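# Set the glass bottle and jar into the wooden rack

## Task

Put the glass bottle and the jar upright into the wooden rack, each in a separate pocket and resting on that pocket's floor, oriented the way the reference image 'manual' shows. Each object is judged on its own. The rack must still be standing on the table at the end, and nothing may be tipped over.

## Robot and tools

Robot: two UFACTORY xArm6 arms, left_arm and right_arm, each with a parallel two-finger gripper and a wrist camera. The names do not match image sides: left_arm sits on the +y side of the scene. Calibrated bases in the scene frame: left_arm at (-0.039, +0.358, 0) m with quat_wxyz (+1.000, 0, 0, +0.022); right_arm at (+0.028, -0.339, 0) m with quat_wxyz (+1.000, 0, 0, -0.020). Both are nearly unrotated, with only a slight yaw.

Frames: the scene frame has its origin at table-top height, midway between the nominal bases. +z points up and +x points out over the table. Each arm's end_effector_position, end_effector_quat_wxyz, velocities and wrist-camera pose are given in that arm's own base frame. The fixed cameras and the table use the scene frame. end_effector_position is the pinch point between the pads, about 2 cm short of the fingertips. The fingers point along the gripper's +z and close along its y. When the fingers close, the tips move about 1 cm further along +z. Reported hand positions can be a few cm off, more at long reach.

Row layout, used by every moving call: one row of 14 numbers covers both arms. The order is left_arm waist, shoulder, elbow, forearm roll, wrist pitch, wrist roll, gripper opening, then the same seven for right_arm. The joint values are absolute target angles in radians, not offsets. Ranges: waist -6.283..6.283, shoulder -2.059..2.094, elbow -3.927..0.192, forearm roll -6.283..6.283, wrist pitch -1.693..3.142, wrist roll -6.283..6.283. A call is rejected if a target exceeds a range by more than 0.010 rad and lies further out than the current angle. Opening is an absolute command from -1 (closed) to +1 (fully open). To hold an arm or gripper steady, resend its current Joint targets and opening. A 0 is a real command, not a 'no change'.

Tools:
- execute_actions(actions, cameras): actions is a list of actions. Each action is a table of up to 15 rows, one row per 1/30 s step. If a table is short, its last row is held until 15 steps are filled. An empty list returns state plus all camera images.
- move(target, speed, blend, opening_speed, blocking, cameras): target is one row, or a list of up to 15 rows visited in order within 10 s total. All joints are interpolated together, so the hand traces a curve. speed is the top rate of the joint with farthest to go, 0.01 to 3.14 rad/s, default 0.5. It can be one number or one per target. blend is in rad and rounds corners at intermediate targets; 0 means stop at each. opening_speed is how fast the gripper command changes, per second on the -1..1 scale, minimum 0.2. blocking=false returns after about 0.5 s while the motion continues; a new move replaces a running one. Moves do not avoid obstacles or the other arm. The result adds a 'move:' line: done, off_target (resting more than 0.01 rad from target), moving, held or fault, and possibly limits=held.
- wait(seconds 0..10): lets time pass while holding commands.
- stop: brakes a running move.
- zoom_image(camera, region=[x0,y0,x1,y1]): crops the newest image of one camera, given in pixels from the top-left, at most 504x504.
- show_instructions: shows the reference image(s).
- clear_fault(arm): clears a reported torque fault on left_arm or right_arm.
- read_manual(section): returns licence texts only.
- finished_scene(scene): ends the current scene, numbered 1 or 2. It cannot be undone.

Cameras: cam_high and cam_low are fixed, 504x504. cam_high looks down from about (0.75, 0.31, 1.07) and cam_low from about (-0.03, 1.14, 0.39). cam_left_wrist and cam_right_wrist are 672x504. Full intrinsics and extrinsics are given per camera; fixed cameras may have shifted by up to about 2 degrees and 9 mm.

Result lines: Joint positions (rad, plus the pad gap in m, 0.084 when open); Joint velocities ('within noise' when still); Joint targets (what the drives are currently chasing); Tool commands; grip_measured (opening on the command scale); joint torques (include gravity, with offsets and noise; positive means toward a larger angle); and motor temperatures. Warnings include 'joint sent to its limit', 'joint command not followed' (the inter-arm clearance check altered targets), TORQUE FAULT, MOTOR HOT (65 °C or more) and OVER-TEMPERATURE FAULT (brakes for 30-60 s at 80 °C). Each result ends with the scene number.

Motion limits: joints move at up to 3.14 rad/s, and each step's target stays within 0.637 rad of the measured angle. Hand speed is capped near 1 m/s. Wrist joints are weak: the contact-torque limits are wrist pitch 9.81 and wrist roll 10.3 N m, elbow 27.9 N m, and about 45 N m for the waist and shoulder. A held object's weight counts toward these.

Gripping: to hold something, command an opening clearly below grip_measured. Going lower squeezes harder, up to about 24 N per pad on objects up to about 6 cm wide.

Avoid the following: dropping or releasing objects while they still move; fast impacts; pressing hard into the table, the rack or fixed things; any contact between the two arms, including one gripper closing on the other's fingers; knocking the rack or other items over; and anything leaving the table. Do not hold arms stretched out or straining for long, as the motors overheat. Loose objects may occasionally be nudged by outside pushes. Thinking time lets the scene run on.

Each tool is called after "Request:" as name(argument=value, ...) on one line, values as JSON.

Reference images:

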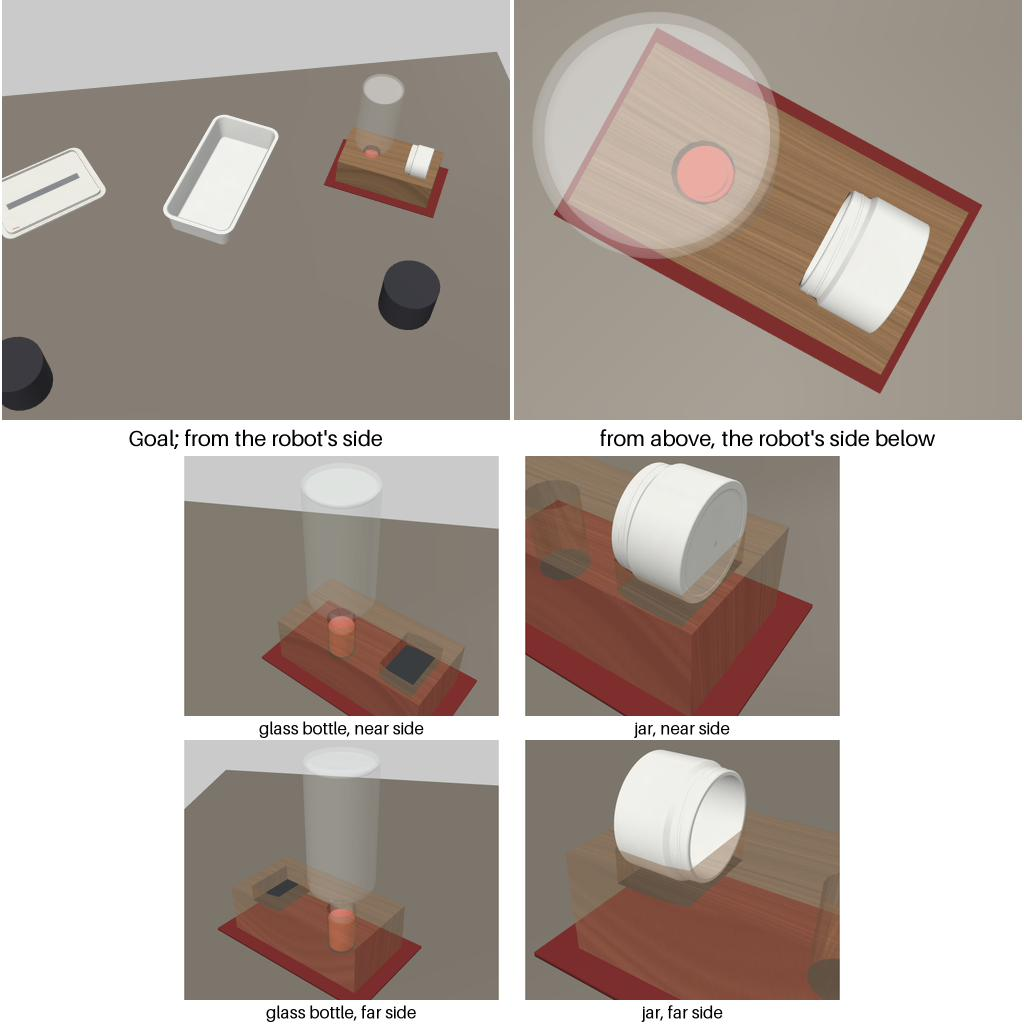

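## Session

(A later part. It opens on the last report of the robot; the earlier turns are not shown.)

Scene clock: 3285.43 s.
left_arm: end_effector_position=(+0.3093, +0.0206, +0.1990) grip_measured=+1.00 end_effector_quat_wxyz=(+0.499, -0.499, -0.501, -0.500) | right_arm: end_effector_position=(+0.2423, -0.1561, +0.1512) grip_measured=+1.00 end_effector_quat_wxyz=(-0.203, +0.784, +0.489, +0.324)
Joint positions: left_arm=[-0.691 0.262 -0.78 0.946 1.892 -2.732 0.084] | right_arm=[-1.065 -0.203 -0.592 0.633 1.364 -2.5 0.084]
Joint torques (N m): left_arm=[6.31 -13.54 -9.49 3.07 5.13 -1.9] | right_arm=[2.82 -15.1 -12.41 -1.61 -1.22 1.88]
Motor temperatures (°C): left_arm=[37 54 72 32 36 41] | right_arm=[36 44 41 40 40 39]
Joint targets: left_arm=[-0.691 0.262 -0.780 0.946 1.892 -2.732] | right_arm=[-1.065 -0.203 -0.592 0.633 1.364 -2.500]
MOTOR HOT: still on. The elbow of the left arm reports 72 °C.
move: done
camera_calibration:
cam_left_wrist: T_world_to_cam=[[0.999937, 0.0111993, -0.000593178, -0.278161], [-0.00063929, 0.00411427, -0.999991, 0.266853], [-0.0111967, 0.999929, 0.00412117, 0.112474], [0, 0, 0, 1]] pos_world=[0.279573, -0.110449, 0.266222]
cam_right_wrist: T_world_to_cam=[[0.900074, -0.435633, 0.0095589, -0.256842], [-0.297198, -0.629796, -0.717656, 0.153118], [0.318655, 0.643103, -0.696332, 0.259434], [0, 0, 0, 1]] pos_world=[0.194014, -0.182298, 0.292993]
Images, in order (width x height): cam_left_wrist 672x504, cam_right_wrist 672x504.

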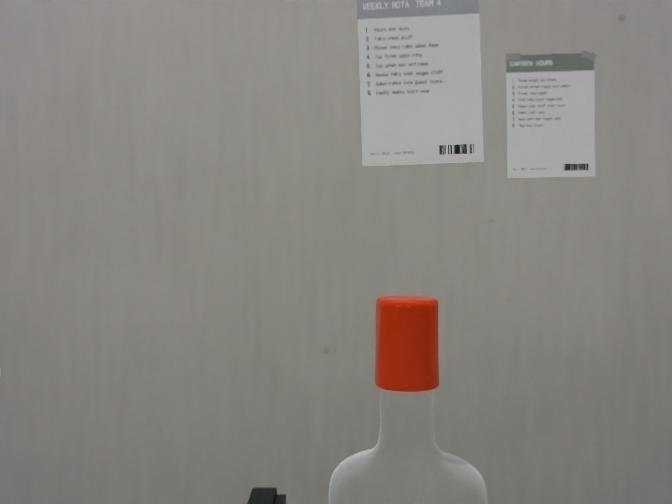

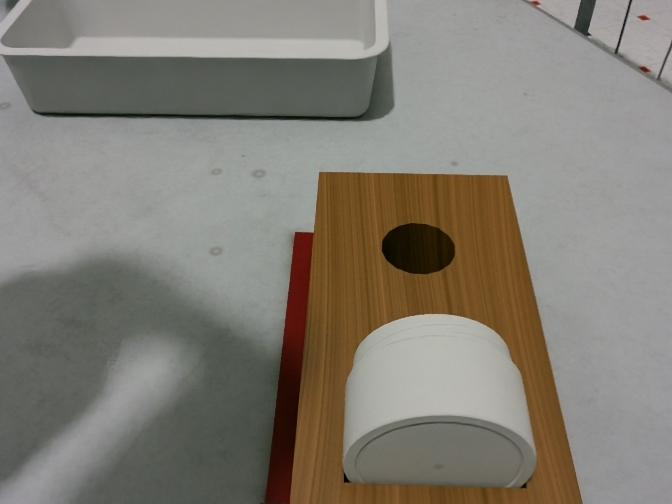

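Request:
move(target=[-0.6555,0.4196,-0.7985,0.9506,1.7982,-2.8358,1.0,-1.0653,-0.2035,-0.5924,0.6332,1.364,-2.5001,1.0], speed=0.3, cameras=["cam_left_wrist", "cam_high"])

Scene clock: 3421.63 s.
left_arm: end_effector_position=(+0.3110, +0.0299, +0.1430) grip_measured=+1.00 end_effector_quat_wxyz=(+0.500, -0.500, -0.500, -0.500) | right_arm: end_effector_position=(+0.2423, -0.1561, +0.1512) grip_measured=+1.00 end_effector_quat_wxyz=(-0.203, +0.784, +0.489, +0.324)
Joint positions: left_arm=[-0.656 0.419 -0.798 0.951 1.798 -2.836 0.084] | right_arm=[-1.065 -0.204 -0.592 0.633 1.364 -2.5 0.084]
Joint torques (N m): left_arm=[6.27 -15.4 -13.05 2.79 0.02 -1.9] | right_arm=[2.86 -14.23 -12.84 -1.53 -1.11 2.15]
Motor temperatures (°C): left_arm=[37 51 63 32 39 41] | right_arm=[36 43 43 40 40 39]
Joint targets: left_arm=[-0.655 0.420 -0.798 0.951 1.798 -2.836] | right_arm=[-1.065 -0.204 -0.592 0.633 1.364 -2.500]
MOTOR HOT: still on. The elbow of the left arm reports 63 °C.
move: done
camera_calibration:
cam_left_wrist: T_world_to_cam=[[0.999945, 0.00958308, -0.00427989, -0.279489], [-0.00432442, 0.00463122, -0.99998, 0.211994], [-0.00956306, 0.999943, 0.0046724, 0.102855], [0, 0, 0, 1]] pos_world=[0.281374, -0.101153, 0.210313]
Images, in order (width x height): cam_high 504x504, cam_left_wrist 672x504.

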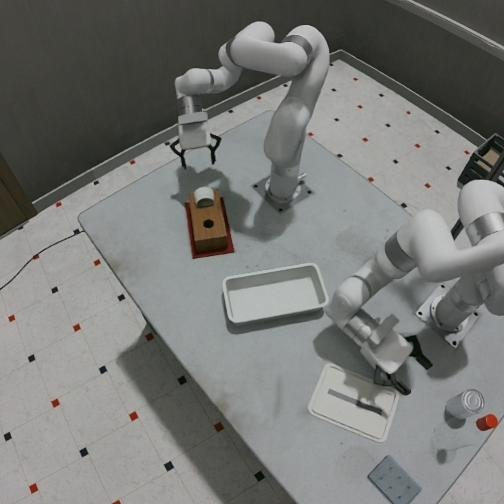

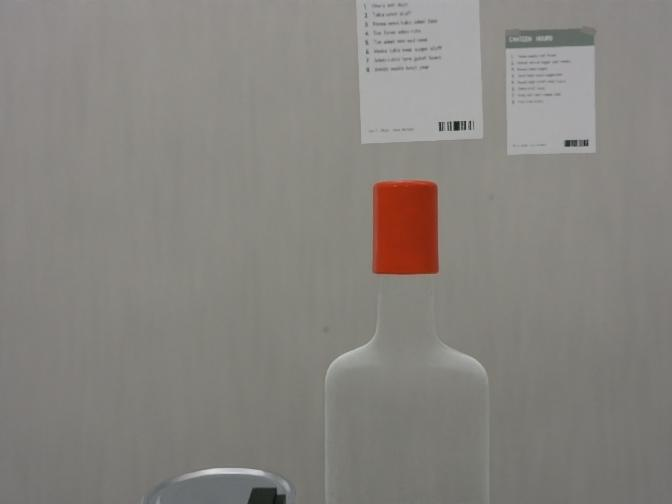

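Request:
move(target=[[-0.4244,0.3273,-0.6338,1.1639,1.6954,-2.8609,1.0,-1.0653,-0.2035,-0.5924,0.6332,1.364,-2.5001,1.0],[-0.3040,0.2992,-0.5843,1.2785,1.6551,-2.8689,1.0,-1.0653,-0.2035,-0.5924,0.6332,1.364,-2.5001,1.0]], speed=0.2, blend=0.02, cameras=["cam_left_wrist", "cam_high", "cam_low"])

Scene clock: 3448.10 s.
left_arm: end_effector_position=(+0.3122, +0.1600, +0.1430) grip_measured=+1.00 end_effector_quat_wxyz=(+0.500, -0.500, -0.500, -0.500) | right_arm: end_effector_position=(+0.2423, -0.1561, +0.1512) grip_measured=+1.00 end_effector_quat_wxyz=(-0.203, +0.784, +0.489, +0.324)
Joint positions: left_arm=[-0.304 0.299 -0.584 1.278 1.655 -2.869 0.084] | right_arm=[-1.065 -0.204 -0.592 0.633 1.364 -2.5 0.084]
Joint torques (N m): left_arm=[6.92 -20.82 -6.84 2.62 0.08 -1.92] | right_arm=[2.71 -14.29 -12.71 -1.73 -1.33 2.02]
Motor temperatures (°C): left_arm=[37 52 65 32 38 41] | right_arm=[36 43 43 40 40 39]
Joint targets: left_arm=[-0.304 0.299 -0.584 1.279 1.655 -2.869] | right_arm=[-1.065 -0.204 -0.592 0.633 1.364 -2.500]
MOTOR HOT: still on. The elbow of the left arm reports 65 °C.
move: done
camera_calibration:
cam_left_wrist: T_world_to_cam=[[0.999946, 0.00948351, -0.00427849, -0.281833], [-0.00432351, 0.00473164, -0.999979, 0.211393], [-0.00946307, 0.999944, 0.00477239, -0.0272759], [0, 0, 0, 1]] pos_world=[0.282474, 0.0289469, 0.210313]
Images, in order (width x height): cam_high 504x504, cam_low 504x504, cam_left_wrist 672x504.

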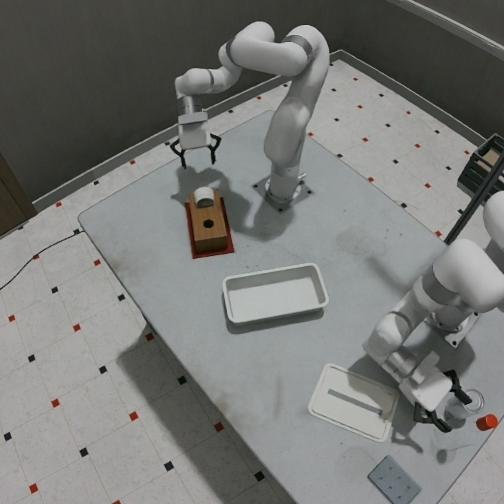

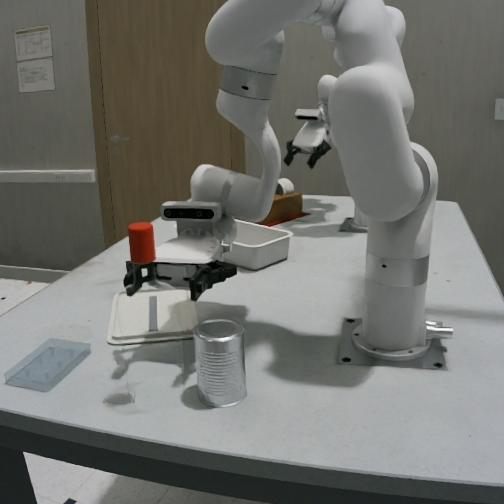

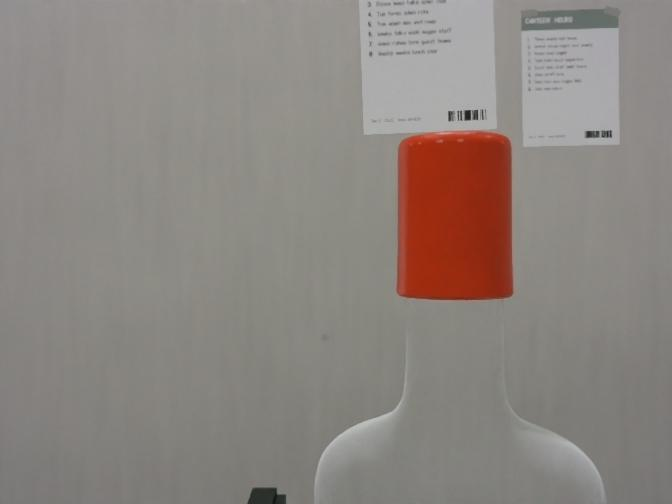

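Request:
zoom_image(camera="cam_left_wrist", region=[220, 380, 672, 504])

Scaled by 1.115 from the camera's 672x504 image, which has a finer 960x720 frame.

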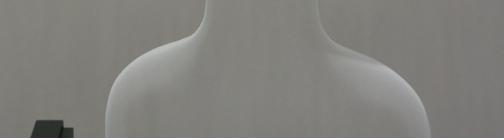

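Request:
move(target=[[-0.3019,0.3034,-0.5918,1.2808,1.6555,-2.8655,1.0,-1.0653,-0.2035,-0.5924,0.6332,1.364,-2.5001,1.0],[-0.2226,0.2903,-0.5683,1.3565,1.6314,-2.8701,1.0,-1.0653,-0.2035,-0.5924,0.6332,1.364,-2.5001,1.0]], speed=0.1, cameras=["cam_left_wrist", "cam_low"])

Scene clock: 3531.53 s.
left_arm: end_effector_position=(+0.3142, +0.1850, +0.1430) grip_measured=+1.00 end_effector_quat_wxyz=(+0.500, -0.500, -0.500, -0.500) | right_arm: end_effector_position=(+0.2423, -0.1561, +0.1512) grip_measured=+1.00 end_effector_quat_wxyz=(-0.203, +0.784, +0.489, +0.324)
Joint positions: left_arm=[-0.223 0.29 -0.568 1.356 1.631 -2.87 0.084] | right_arm=[-1.065 -0.204 -0.592 0.633 1.364 -2.5 0.084]
Joint torques (N m): left_arm=[5.86 -20.66 -6.98 2.64 -0.03 -1.91] | right_arm=[2.98 -14.83 -13.02 -1.56 -1.27 2]
Motor temperatures (°C): left_arm=[37 53 61 32 37 41] | right_arm=[36 43 44 40 40 39]
Joint targets: left_arm=[-0.223 0.290 -0.568 1.357 1.631 -2.870] | right_arm=[-1.065 -0.204 -0.592 0.633 1.364 -2.500]
MOTOR HOT: cleared for the motors of the left arm.
move: done
camera_calibration:
cam_left_wrist: T_world_to_cam=[[0.999945, 0.00958308, -0.00427989, -0.284076], [-0.00432442, 0.00463122, -0.99998, 0.211189], [-0.00956306, 0.999943, 0.0046724, -0.0522059], [0, 0, 0, 1]] pos_world=[0.284474, 0.0539472, 0.210213]
Images, in order (width x height): cam_low 504x504, cam_left_wrist 672x504.

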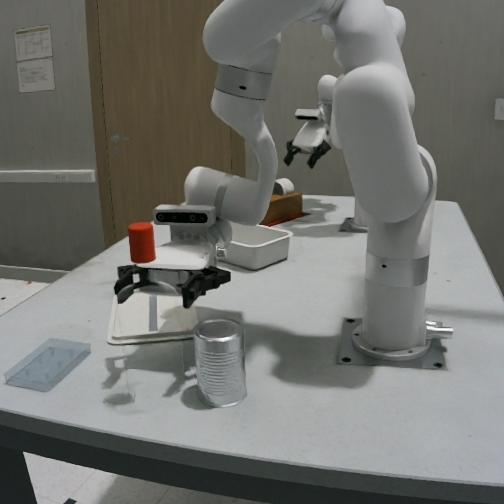

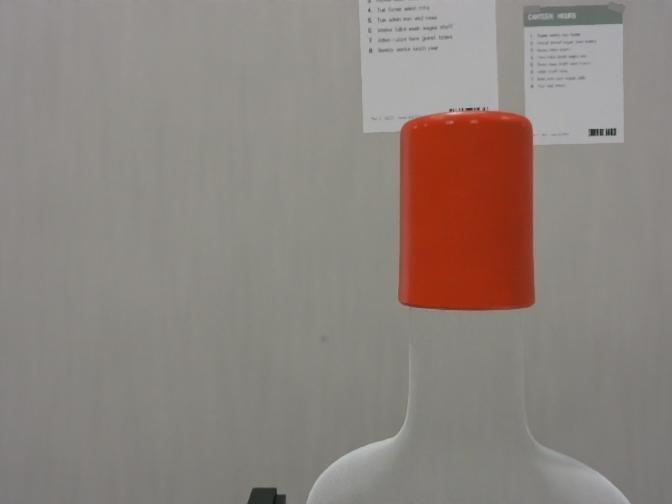

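Request:
move(target=[-0.1503,0.2823,-0.5543,1.4260,1.6110,-2.8725,1.0,-1.0653,-0.2035,-0.5924,0.6332,1.364,-2.5001,1.0], speed=0.08, cameras=["cam_left_wrist", "cam_low"])

Request:
move(target=[-0.1503,0.2823,-0.5543,1.4260,1.6110,-2.8725,-1.0,-1.0653,-0.2035,-0.5924,0.6332,1.364,-2.5001,1.0], speed=0.08, opening_speed=0.3, cameras=["cam_left_wrist", "cam_low"])

Scene clock: 3545.03 s.
left_arm: end_effector_position=(+0.3142, +0.2069, +0.1430) grip_measured=+1.00 end_effector_quat_wxyz=(+0.500, -0.500, -0.500, -0.500) | right_arm: end_effector_position=(+0.2423, -0.1561, +0.1512) grip_measured=+1.00 end_effector_quat_wxyz=(-0.203, +0.784, +0.489, +0.324)
Joint positions: left_arm=[-0.15 0.282 -0.554 1.426 1.611 -2.872 0.084] | right_arm=[-1.065 -0.204 -0.592 0.633 1.364 -2.5 0.084]
Joint torques (N m): left_arm=[6.78 -20.7 -6.84 2.23 -0.04 -1.96] | right_arm=[2.63 -14.39 -12.9 -1.17 -1.01 2.04]
Motor temperatures (°C): left_arm=[37 53 61 32 37 41] | right_arm=[36 43 44 40 40 39]
Joint targets: left_arm=[-0.150 0.282 -0.554 1.426 1.611 -2.873] | right_arm=[-1.065 -0.204 -0.592 0.633 1.364 -2.500]
move: done
camera_calibration:
cam_left_wrist: T_world_to_cam=[[0.999945, 0.00958308, -0.00427989, -0.284285], [-0.00432442, 0.00463122, -0.99998, 0.211088], [-0.00956306, 0.999943, 0.0046724, -0.0741047], [0, 0, 0, 1]] pos_world=[0.284474, 0.0758472, 0.210213]
Images, in order (width x height): cam_low 504x504, cam_left_wrist 672x504.

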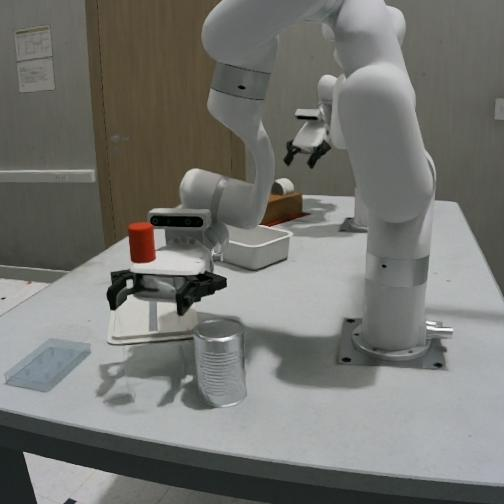

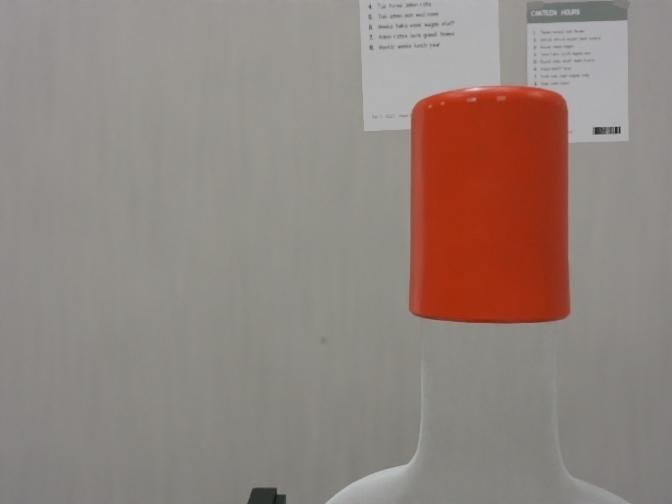

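Scene clock: 3551.90 s.
left_arm: end_effector_position=(+0.3142, +0.2070, +0.1430) grip_measured=+0.81 end_effector_quat_wxyz=(+0.500, -0.500, -0.500, -0.500) | right_arm: end_effector_position=(+0.2423, -0.1561, +0.1512) grip_measured=+1.00 end_effector_quat_wxyz=(-0.203, +0.784, +0.489, +0.324)
Joint positions: left_arm=[-0.15 0.282 -0.554 1.426 1.611 -2.873 0.077] | right_arm=[-1.065 -0.204 -0.592 0.633 1.364 -2.5 0.084]
Joint torques (N m): left_arm=[1.69 -12.52 -12.21 0.37 0.16 -0.54] | right_arm=[2.69 -14.41 -13.19 -1.19 -1.01 1.99]
Motor temperatures (°C): left_arm=[37 53 62 32 36 41] | right_arm=[36 43 44 40 40 39]
Joint targets: left_arm=[-0.150 0.282 -0.554 1.426 1.611 -2.873] | right_arm=[-1.065 -0.204 -0.592 0.633 1.364 -2.500]
move: done
camera_calibration:
cam_left_wrist: T_world_to_cam=[[0.999945, 0.00958308, -0.00427989, -0.284286], [-0.00432442, 0.00463122, -0.99998, 0.211087], [-0.00956306, 0.999943, 0.0046724, -0.0742047], [0, 0, 0, 1]] pos_world=[0.284474, 0.0759472, 0.210213]
Images, in order (width x height): cam_low 504x504, cam_left_wrist 672x504.

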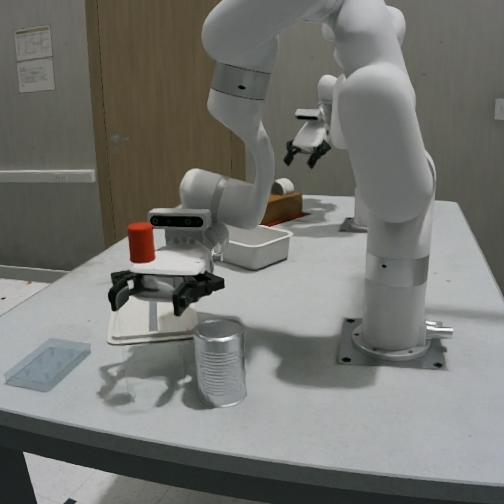

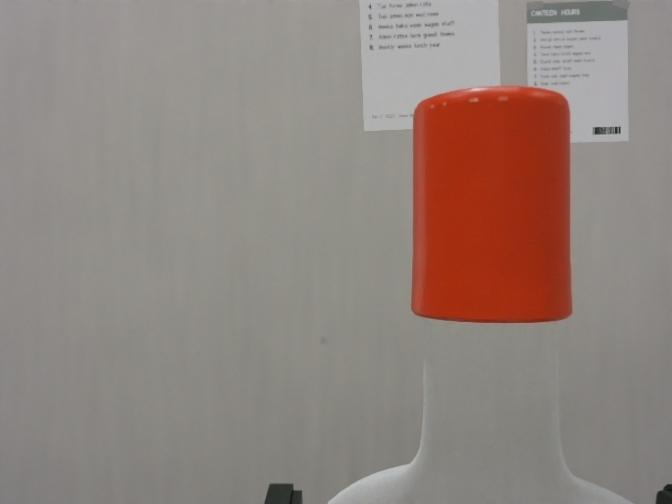

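Request:
move(target=[[-0.1562,0.0652,-0.4986,1.4289,1.6362,-2.7129,-1.0,-1.0653,-0.2035,-0.5924,0.6332,1.364,-2.5001,1.0],[-0.1676,-0.2628,-0.4815,1.4470,1.6841,-2.4043,-1.0,-1.0653,-0.2035,-0.5924,0.6332,1.364,-2.5001,1.0]], speed=[0.15, 0.3], blend=0.05, cameras=["cam_left_wrist", "cam_low"])

Scene clock: 3614.37 s.
left_arm: end_effector_position=(+0.3141, +0.2070, +0.2999) grip_measured=+0.81 end_effector_quat_wxyz=(+0.500, -0.500, -0.500, -0.500) | right_arm: end_effector_position=(+0.2423, -0.1561, +0.1512) grip_measured=+1.00 end_effector_quat_wxyz=(-0.203, +0.784, +0.489, +0.324)
Joint positions: left_arm=[-0.168 -0.263 -0.481 1.447 1.684 -2.404 0.077] | right_arm=[-1.065 -0.204 -0.592 0.633 1.364 -2.5 0.084]
Joint torques (N m): left_arm=[-5.93 -16.7 -15.51 4.38 5.88 1.82] | right_arm=[2.47 -14.43 -12.98 -1.11 -1.02 2.03]
Motor temperatures (°C): left_arm=[37 52 64 32 37 41] | right_arm=[36 43 44 40 40 39]
Joint targets: left_arm=[-0.168 -0.263 -0.482 1.447 1.684 -2.404] | right_arm=[-1.065 -0.204 -0.592 0.633 1.364 -2.500]
move: done
camera_calibration:
cam_left_wrist: T_world_to_cam=[[0.999944, 0.00968305, -0.00437936, -0.283585], [-0.00442533, 0.0047312, -0.999979, 0.368105], [-0.00966213, 0.999942, 0.00477379, -0.0749473], [0, 0, 0, 1]] pos_world=[0.284474, 0.0759474, 0.367213]
Images, in order (width x height): cam_low 504x504, cam_left_wrist 672x504.

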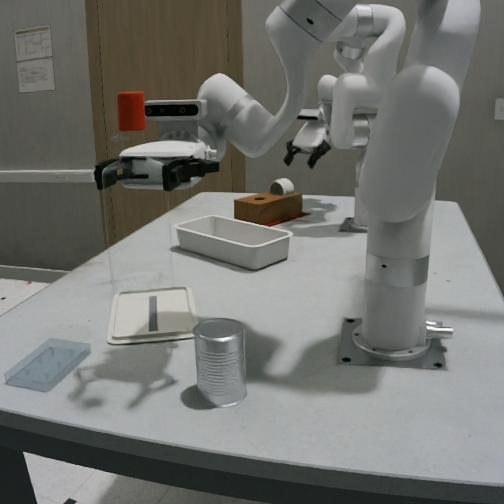

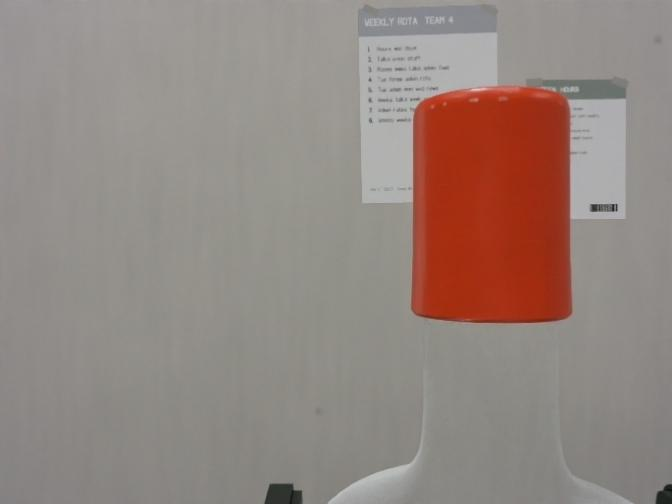

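Request:
move(target=[-1.1068,0.6635,-1.7165,3.1416,0.5178,0.0,-1.0,-1.0653,-0.2035,-0.5924,0.6332,1.364,-2.5001,1.0], speed=0.55, cameras=["all"])

Scene clock: 3664.50 s.
left_arm: end_effector_position=(+0.3602, -0.7197, +0.2800) grip_measured=+0.81 end_effector_quat_wxyz=(+0.602, +0.372, +0.602, -0.372) | right_arm: end_effector_position=(+0.2423, -0.1561, +0.1512) grip_measured=+1.00 end_effector_quat_wxyz=(-0.203, +0.784, +0.489, +0.324)
Joint positions: left_arm=[-1.107 0.663 -1.716 3.142 0.518 0 0.077] | right_arm=[-1.065 -0.204 -0.592 0.633 1.364 -2.5 0.084]
Joint torques (N m): left_arm=[-5.66 -29.26 -26.15 2.29 1.05 1.73] | right_arm=[3.1 -14.39 -13.32 -1.03 -0.87 2.17]
Motor temperatures (°C): left_arm=[37 52 72 33 39 41] | right_arm=[36 43 44 40 39 39]
Joint targets: left_arm=[-1.107 0.663 -1.716 3.142 0.518 0.000] | right_arm=[-1.065 -0.204 -0.592 0.633 1.364 -2.500]
MOTOR HOT: the elbow of the left arm reports 72 °C; the controller stops that arm at 80 °C. To cool a motor, set the load down, stop pushing, or move to a pose that needs little force. At that limit the left arm can sag while its brakes close.
move: done
camera_calibration:
cam_left_wrist: T_world_to_cam=[[0.89849, 0.438973, 0.00420743, 0.0222577], [-0.00172973, -0.00604411, 0.99998, -0.216028], [0.43899, -0.89848, -0.00467127, -0.672986], [0, 0, 0, 1]] pos_world=[0.275062, -0.615741, 0.212787]
cam_right_wrist: T_world_to_cam=[[0.90006, -0.43566, 0.00958959, -0.256853], [-0.297217, -0.629837, -0.717612, 0.153102], [0.318674, 0.643044, -0.696377, 0.259432], [0, 0, 0, 1]] pos_world=[0.194014, -0.182298, 0.292993]

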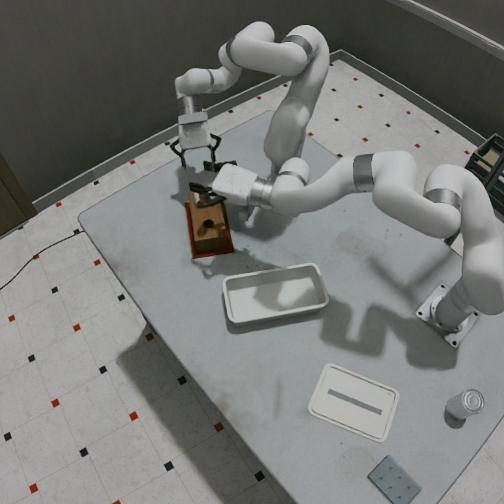

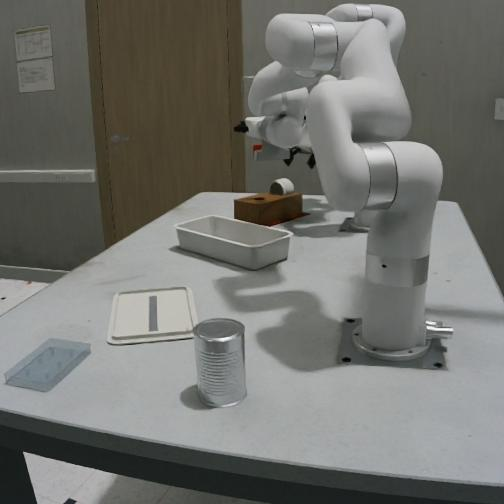

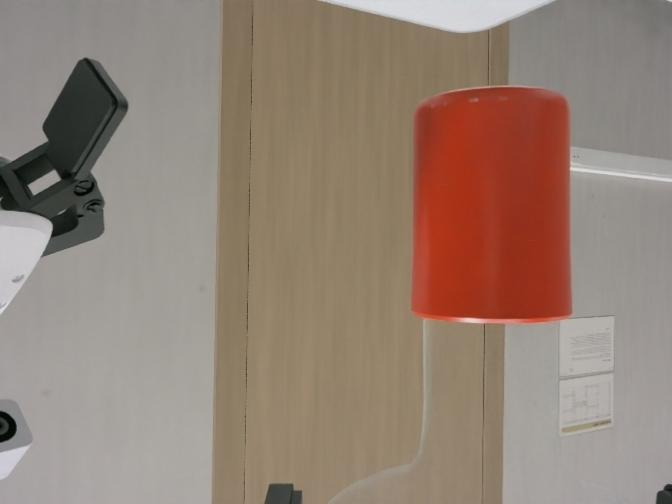

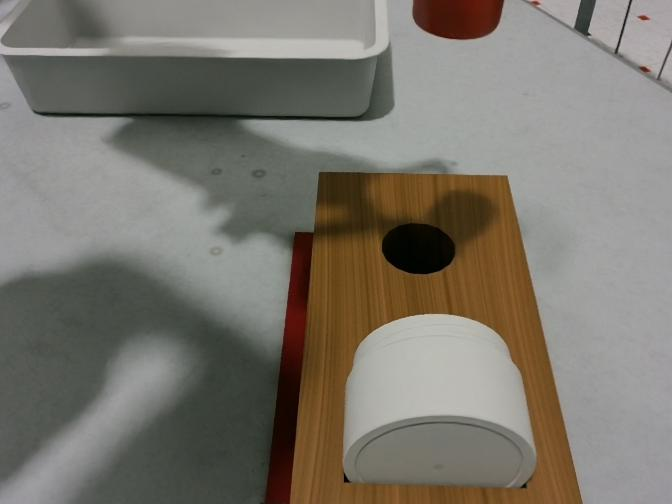

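Request:
move(target=[-1.1068,0.7679,-1.6479,3.1416,0.6908,0.0,-1.0,-1.0653,-0.2035,-0.5924,0.6332,1.364,-2.5001,1.0], speed=0.2, cameras=["cam_left_wrist", "cam_right_wrist"])

Scene clock: 3720.80 s.
left_arm: end_effector_position=(+0.3594, -0.7183, +0.2683) grip_measured=+0.81 end_effector_quat_wxyz=(+0.596, +0.375, +0.607, -0.368) | right_arm: end_effector_position=(+0.2423, -0.1561, +0.1512) grip_measured=+1.00 end_effector_quat_wxyz=(-0.203, +0.784, +0.489, +0.324)
Joint positions: left_arm=[-1.107 0.671 -1.708 3.142 0.517 0 0.077] | right_arm=[-1.065 -0.204 -0.592 0.633 1.364 -2.5 0.084]
Joint torques (N m): left_arm=[0.08 -30.87 -20.82 0.08 2.56 -0.08] | right_arm=[2.67 -14.5 -14.08 -0.63 -0.38 2.12]
Motor temperatures (°C): left_arm=[36 51 61 32 37 41] | right_arm=[36 43 44 40 39 39]
Joint targets: left_arm=[-1.107 0.671 -1.708 3.142 0.517 0.000] | right_arm=[-1.065 -0.204 -0.592 0.633 1.364 -2.500]
Tool commands: left_gripper/opening=-1.0 right_gripper/opening=+1.0
OVER-TEMPERATURE FAULT: BRAKES ON. Before this call, the elbow of the left arm reached 80 °C; the stop lasted 40 seconds. The left arm may have sagged or run on as its brakes closed, and pressed harder on what it touched. The left arm ran none of this call's commands: an arm, its gripper or tool too, takes no command until a result says that it accepts commands again. In this call the stop used 60 of the actions that the scene allows. The left arm's brakes are open: it holds where the fault left it, with its grip as last carried out. The left arm accepts commands again.
move: fault (left_arm); left_arm: the wrist pitch is farthest, 0.174 rad from its target
camera_calibration:
cam_left_wrist: T_world_to_cam=[[0.898562, 0.438826, 0.00413201, 0.0223174], [0.00610483, -0.0219142, 0.999741, -0.218365], [0.438803, -0.898305, -0.0223702, -0.666534], [0, 0, 0, 1]] pos_world=[0.273757, -0.61333, 0.203306]
cam_right_wrist: T_world_to_cam=[[0.90006, -0.43566, 0.00958959, -0.256853], [-0.297217, -0.629837, -0.717612, 0.153102], [0.318674, 0.643044, -0.696377, 0.259432], [0, 0, 0, 1]] pos_world=[0.194014, -0.182298, 0.292993]
Images, in order (width x height): cam_left_wrist 672x504, cam_right_wrist 672x504.

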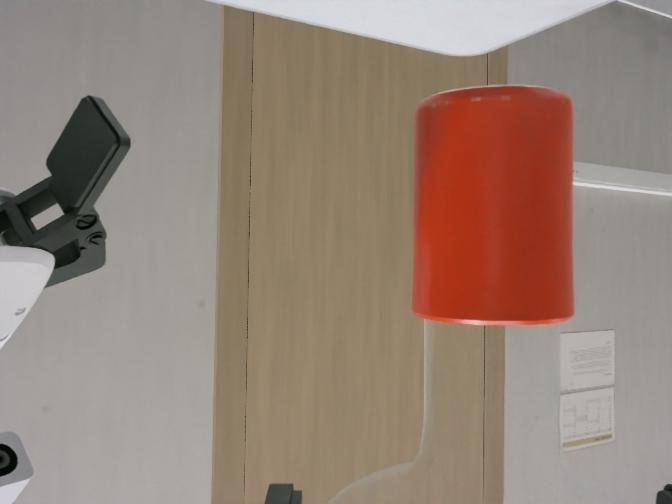

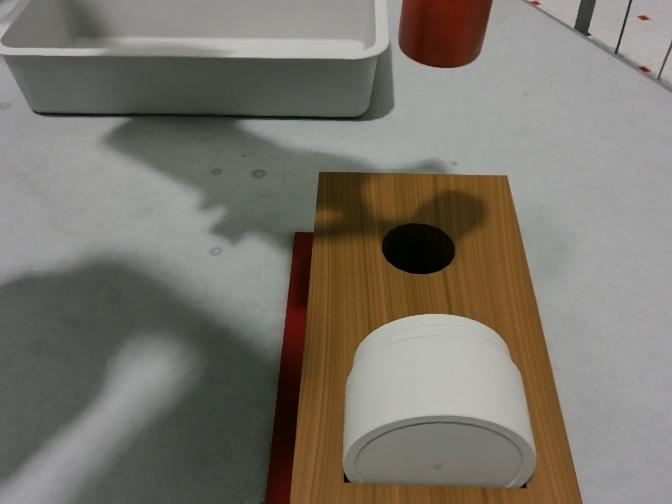

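Request:
move(target=[-1.1068,0.7679,-1.6479,3.1416,0.6908,0.0,-1.0,-1.0653,-0.2035,-0.5924,0.6332,1.364,-2.5001,1.0], speed=0.2, cameras=["cam_left_wrist", "cam_right_wrist"])

Scene clock: 3726.23 s.
left_arm: end_effector_position=(+0.3584, -0.7163, +0.2001) grip_measured=+0.81 end_effector_quat_wxyz=(+0.602, +0.372, +0.602, -0.372) | right_arm: end_effector_position=(+0.2423, -0.1561, +0.1512) grip_measured=+1.00 end_effector_quat_wxyz=(-0.203, +0.784, +0.489, +0.324)
Joint positions: left_arm=[-1.107 0.768 -1.648 3.142 0.691 0 0.077] | right_arm=[-1.065 -0.204 -0.592 0.633 1.364 -2.5 0.084]
Joint torques (N m): left_arm=[-0.01 -29.28 -19.78 0.03 7.4 -0.17] | right_arm=[3.04 -14.36 -14.33 -0.9 -0.3 1.88]
Motor temperatures (°C): left_arm=[36 52 65 32 37 41] | right_arm=[36 43 45 40 39 39]
Joint targets: left_arm=[-1.107 0.768 -1.648 3.142 0.691 0.000] | right_arm=[-1.065 -0.204 -0.592 0.633 1.364 -2.500]
MOTOR HOT: the elbow of the left arm reports 65 °C; the controller stops that arm at 80 °C. To cool a motor, set the load down, stop pushing, or move to a pose that needs little force. At that limit the left arm can sag while its brakes close.
move: done
camera_calibration:
cam_left_wrist: T_world_to_cam=[[0.898549, 0.438853, 0.00429725, 0.0226171], [-0.00181062, -0.0060846, 0.99998, -0.136015], [0.43887, -0.898538, -0.00467271, -0.669518], [0, 0, 0, 1]] pos_world=[0.273263, -0.612341, 0.132787]
cam_right_wrist: T_world_to_cam=[[0.90006, -0.43566, 0.00958959, -0.256853], [-0.297217, -0.629837, -0.717612, 0.153102], [0.318674, 0.643044, -0.696377, 0.259432], [0, 0, 0, 1]] pos_world=[0.194014, -0.182298, 0.292993]
Images, in order (width x height): cam_left_wrist 672x504, cam_right_wrist 672x504.

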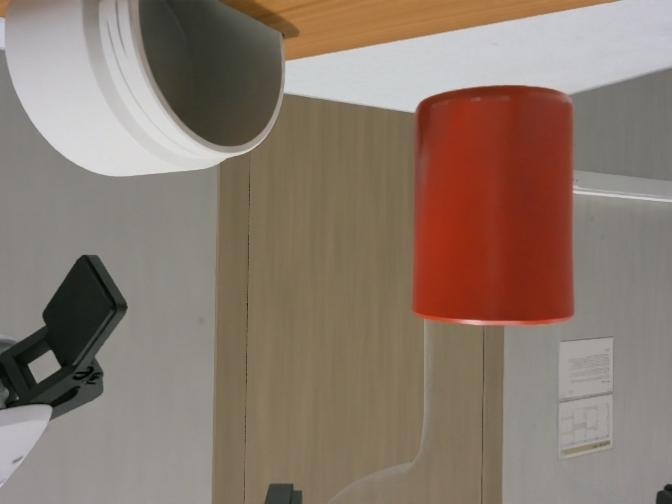

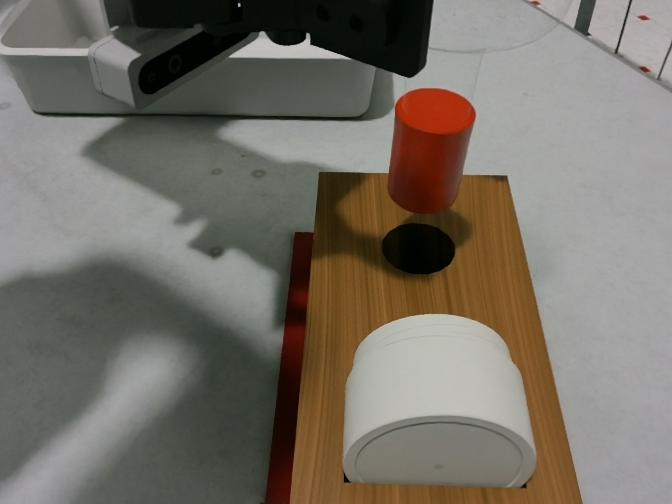

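Request:
zoom_image(camera="cam_right_wrist", region=[340, 60, 520, 290])

Scaled by 2.191 from the camera's 672x504 image, which has a finer 960x720 frame.

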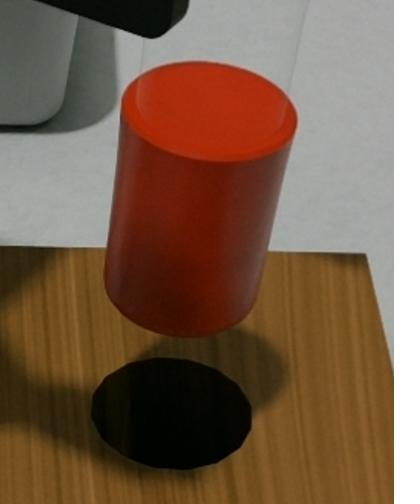

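Request:
move(target=[-1.1094,0.8216,-1.6462,3.1416,0.7662,0.0,-1.0,-1.0653,-0.2035,-0.5924,0.6332,1.364,-2.5001,1.0], speed=0.1, cameras=["cam_left_wrist", "cam_right_wrist"])

Request:
zoom_image(camera="cam_right_wrist", region=[340, 100, 520, 330])

Scene clock: 3786.07 s.
left_arm: end_effector_position=(+0.3570, -0.7180, +0.1751) grip_measured=+0.81 end_effector_quat_wxyz=(+0.607, +0.369, +0.595, -0.376) | right_arm: end_effector_position=(+0.2423, -0.1561, +0.1512) grip_measured=+1.00 end_effector_quat_wxyz=(-0.203, +0.784, +0.489, +0.324)
Joint positions: left_arm=[-1.109 0.822 -1.646 3.142 0.766 0 0.077] | right_arm=[-1.065 -0.204 -0.592 0.633 1.364 -2.5 0.084]
Joint torques (N m): left_arm=[-5.96 -30.13 -19.42 0.03 7.32 -0.56] | right_arm=[2.91 -14.5 -14.43 -0.57 -0.28 2.02]
Motor temperatures (°C): left_arm=[36 57 73 32 41 40] | right_arm=[36 43 45 40 39 40]
Joint targets: left_arm=[-1.109 0.822 -1.646 3.142 0.766 0.000] | right_arm=[-1.065 -0.204 -0.592 0.633 1.364 -2.500]
MOTOR HOT: still on. The elbow of the left arm reports 73 °C.
move: done
camera_calibration:
cam_left_wrist: T_world_to_cam=[[0.899665, 0.436559, 0.00450282, 0.0227201], [-0.0107424, 0.011825, 0.999872, -0.0949505], [0.43645, -0.899598, 0.0153282, -0.673926], [0, 0, 0, 1]] pos_world=[0.272674, -0.615058, 0.105166]
cam_right_wrist: T_world_to_cam=[[0.90006, -0.43566, 0.00958959, -0.256853], [-0.297217, -0.629837, -0.717612, 0.153102], [0.318674, 0.643044, -0.696377, 0.259432], [0, 0, 0, 1]] pos_world=[0.194014, -0.182298, 0.292993]
Images, in order (width x height): cam_left_wrist 672x504, cam_right_wrist 672x504.

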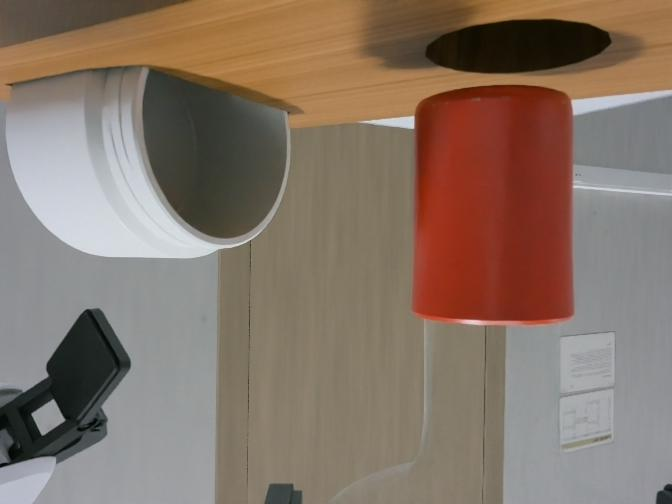

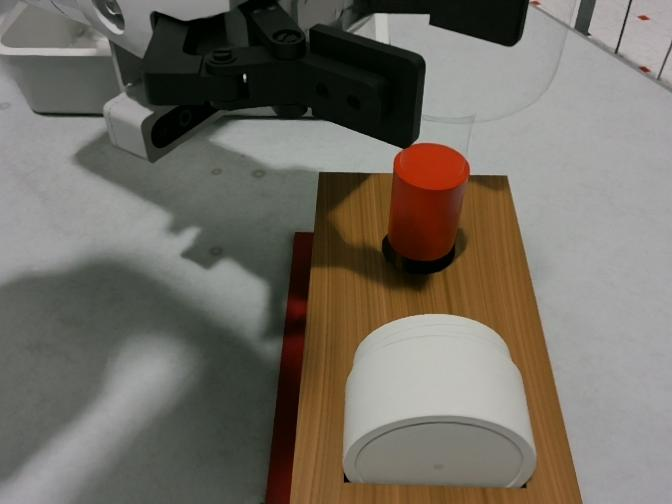

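Scaled by 2.191 from the camera's 672x504 image, which has a finer 960x720 frame.

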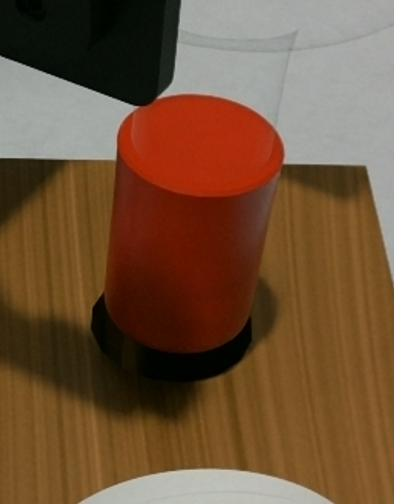

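Request:
move(target=[-1.1048,0.8115,-1.6280,3.1416,0.7743,0.0,-1.0,-1.0653,-0.2035,-0.5924,0.6332,1.364,-2.5001,1.0], speed=0.1, cameras=["cam_left_wrist", "cam_right_wrist"])

Request:
zoom_image(camera="cam_right_wrist", region=[340, 100, 520, 330])

Scene clock: 3811.10 s.
left_arm: end_effector_position=(+0.3589, -0.7137, +0.1750) grip_measured=+0.81 end_effector_quat_wxyz=(+0.608, +0.367, +0.596, -0.375) | right_arm: end_effector_position=(+0.2423, -0.1561, +0.1512) grip_measured=+1.00 end_effector_quat_wxyz=(-0.203, +0.784, +0.489, +0.324)
Joint positions: left_arm=[-1.105 0.812 -1.628 3.142 0.774 0 0.077] | right_arm=[-1.065 -0.204 -0.592 0.633 1.364 -2.5 0.084]
Joint torques (N m): left_arm=[6.42 -39.06 -19.32 -0.05 7.32 -0.77] | right_arm=[2.5 -14.38 -14.6 -0.61 -0.2 1.9]
Motor temperatures (°C): left_arm=[36 58 73 32 42 40] | right_arm=[36 43 45 40 39 40]
Joint targets: left_arm=[-1.105 0.812 -1.628 3.142 0.774 0.000] | right_arm=[-1.065 -0.204 -0.592 0.633 1.364 -2.500]
MOTOR HOT: still on. The elbow of the left arm reports 73 °C.
move: done
camera_calibration:
cam_left_wrist: T_world_to_cam=[[0.897643, 0.4407, 0.00452436, 0.0227559], [-0.0108163, 0.0117662, 0.999872, -0.0949964], [0.44059, -0.897577, 0.0153286, -0.670962], [0, 0, 0, 1]] pos_world=[0.274165, -0.611151, 0.105166]
cam_right_wrist: T_world_to_cam=[[0.90006, -0.43566, 0.00958959, -0.256853], [-0.297217, -0.629837, -0.717612, 0.153102], [0.318674, 0.643044, -0.696377, 0.259432], [0, 0, 0, 1]] pos_world=[0.194014, -0.182298, 0.292993]
Images, in order (width x height): cam_left_wrist 672x504, cam_right_wrist 672x504.

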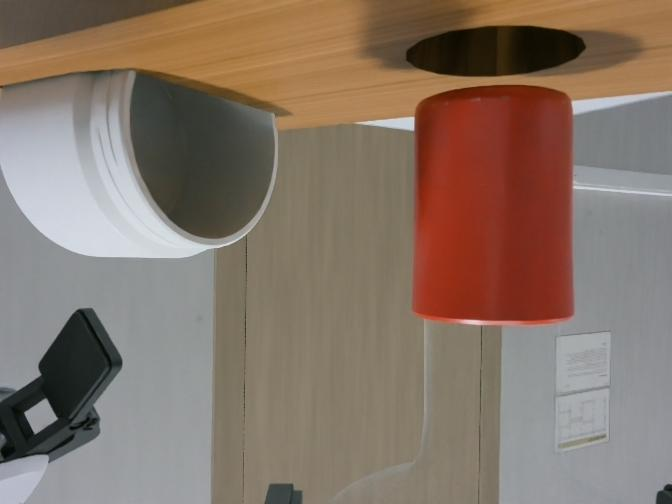

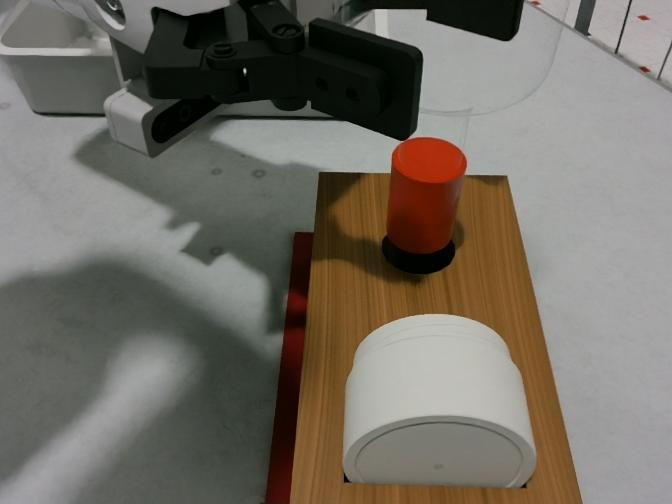

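Scaled by 2.191 from the camera's 672x504 image, which has a finer 960x720 frame.

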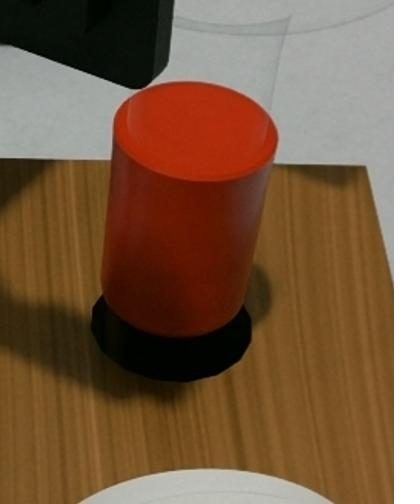

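Request:
move(target=[-1.1048,0.8416,-1.6326,3.1416,0.7997,0.0,-1.0,-1.0653,-0.2035,-0.5924,0.6332,1.364,-2.5001,1.0], speed=0.06, cameras=["cam_left_wrist", "cam_right_wrist"])

Request:
zoom_image(camera="cam_right_wrist", region=[340, 100, 520, 330])

Scene clock: 3829.23 s.
left_arm: end_effector_position=(+0.3589, -0.7136, +0.1600) grip_measured=+0.81 end_effector_quat_wxyz=(+0.608, +0.367, +0.596, -0.375) | right_arm: end_effector_position=(+0.2423, -0.1561, +0.1512) grip_measured=+1.00 end_effector_quat_wxyz=(-0.203, +0.784, +0.489, +0.324)
Joint positions: left_arm=[-1.105 0.842 -1.633 3.142 0.8 0 0.077] | right_arm=[-1.065 -0.204 -0.592 0.633 1.364 -2.5 0.084]
Joint torques (N m): left_arm=[6.09 -29.78 -24.5 0.01 7.57 -0.78] | right_arm=[2.73 -13.85 -14.5 -0.74 -0.05 2.07]
Motor temperatures (°C): left_arm=[36 60 74 32 43 40] | right_arm=[36 43 45 40 39 40]
Joint targets: left_arm=[-1.105 0.842 -1.633 3.142 0.800 0.000] | right_arm=[-1.065 -0.204 -0.592 0.633 1.364 -2.500]
MOTOR HOT: still on. The elbow of the left arm reports 74 °C.
move: done
camera_calibration:
cam_left_wrist: T_world_to_cam=[[0.897645, 0.440698, 0.00443387, 0.0227862], [-0.0106915, 0.0117175, 0.999874, -0.0800636], [0.44059, -0.897579, 0.0152299, -0.670634], [0, 0, 0, 1]] pos_world=[0.274165, -0.611051, 0.0901661]
cam_right_wrist: T_world_to_cam=[[0.90006, -0.43566, 0.00958959, -0.256853], [-0.297217, -0.629837, -0.717612, 0.153102], [0.318674, 0.643044, -0.696377, 0.259432], [0, 0, 0, 1]] pos_world=[0.194014, -0.182298, 0.292993]
Images, in order (width x height): cam_left_wrist 672x504, cam_right_wrist 672x504.

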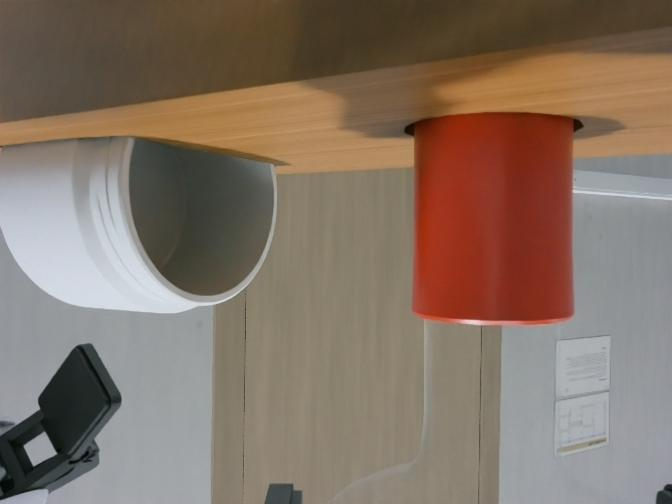

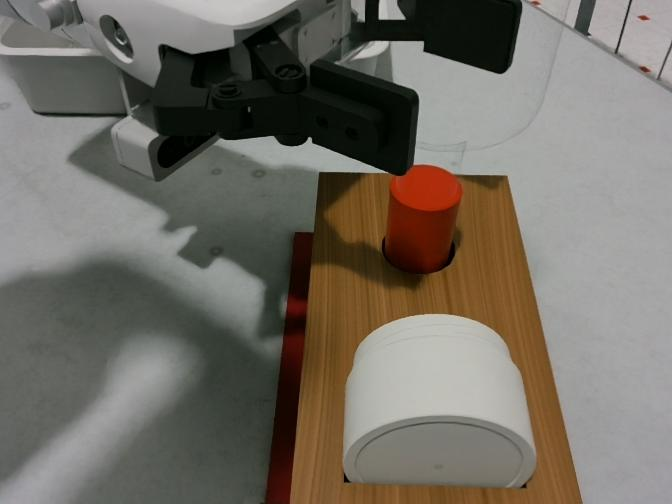

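Scaled by 2.191 from the camera's 672x504 image, which has a finer 960x720 frame.

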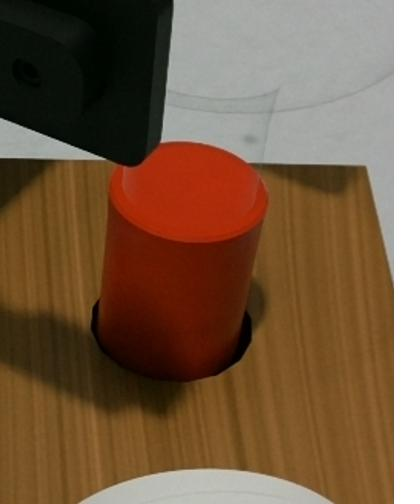

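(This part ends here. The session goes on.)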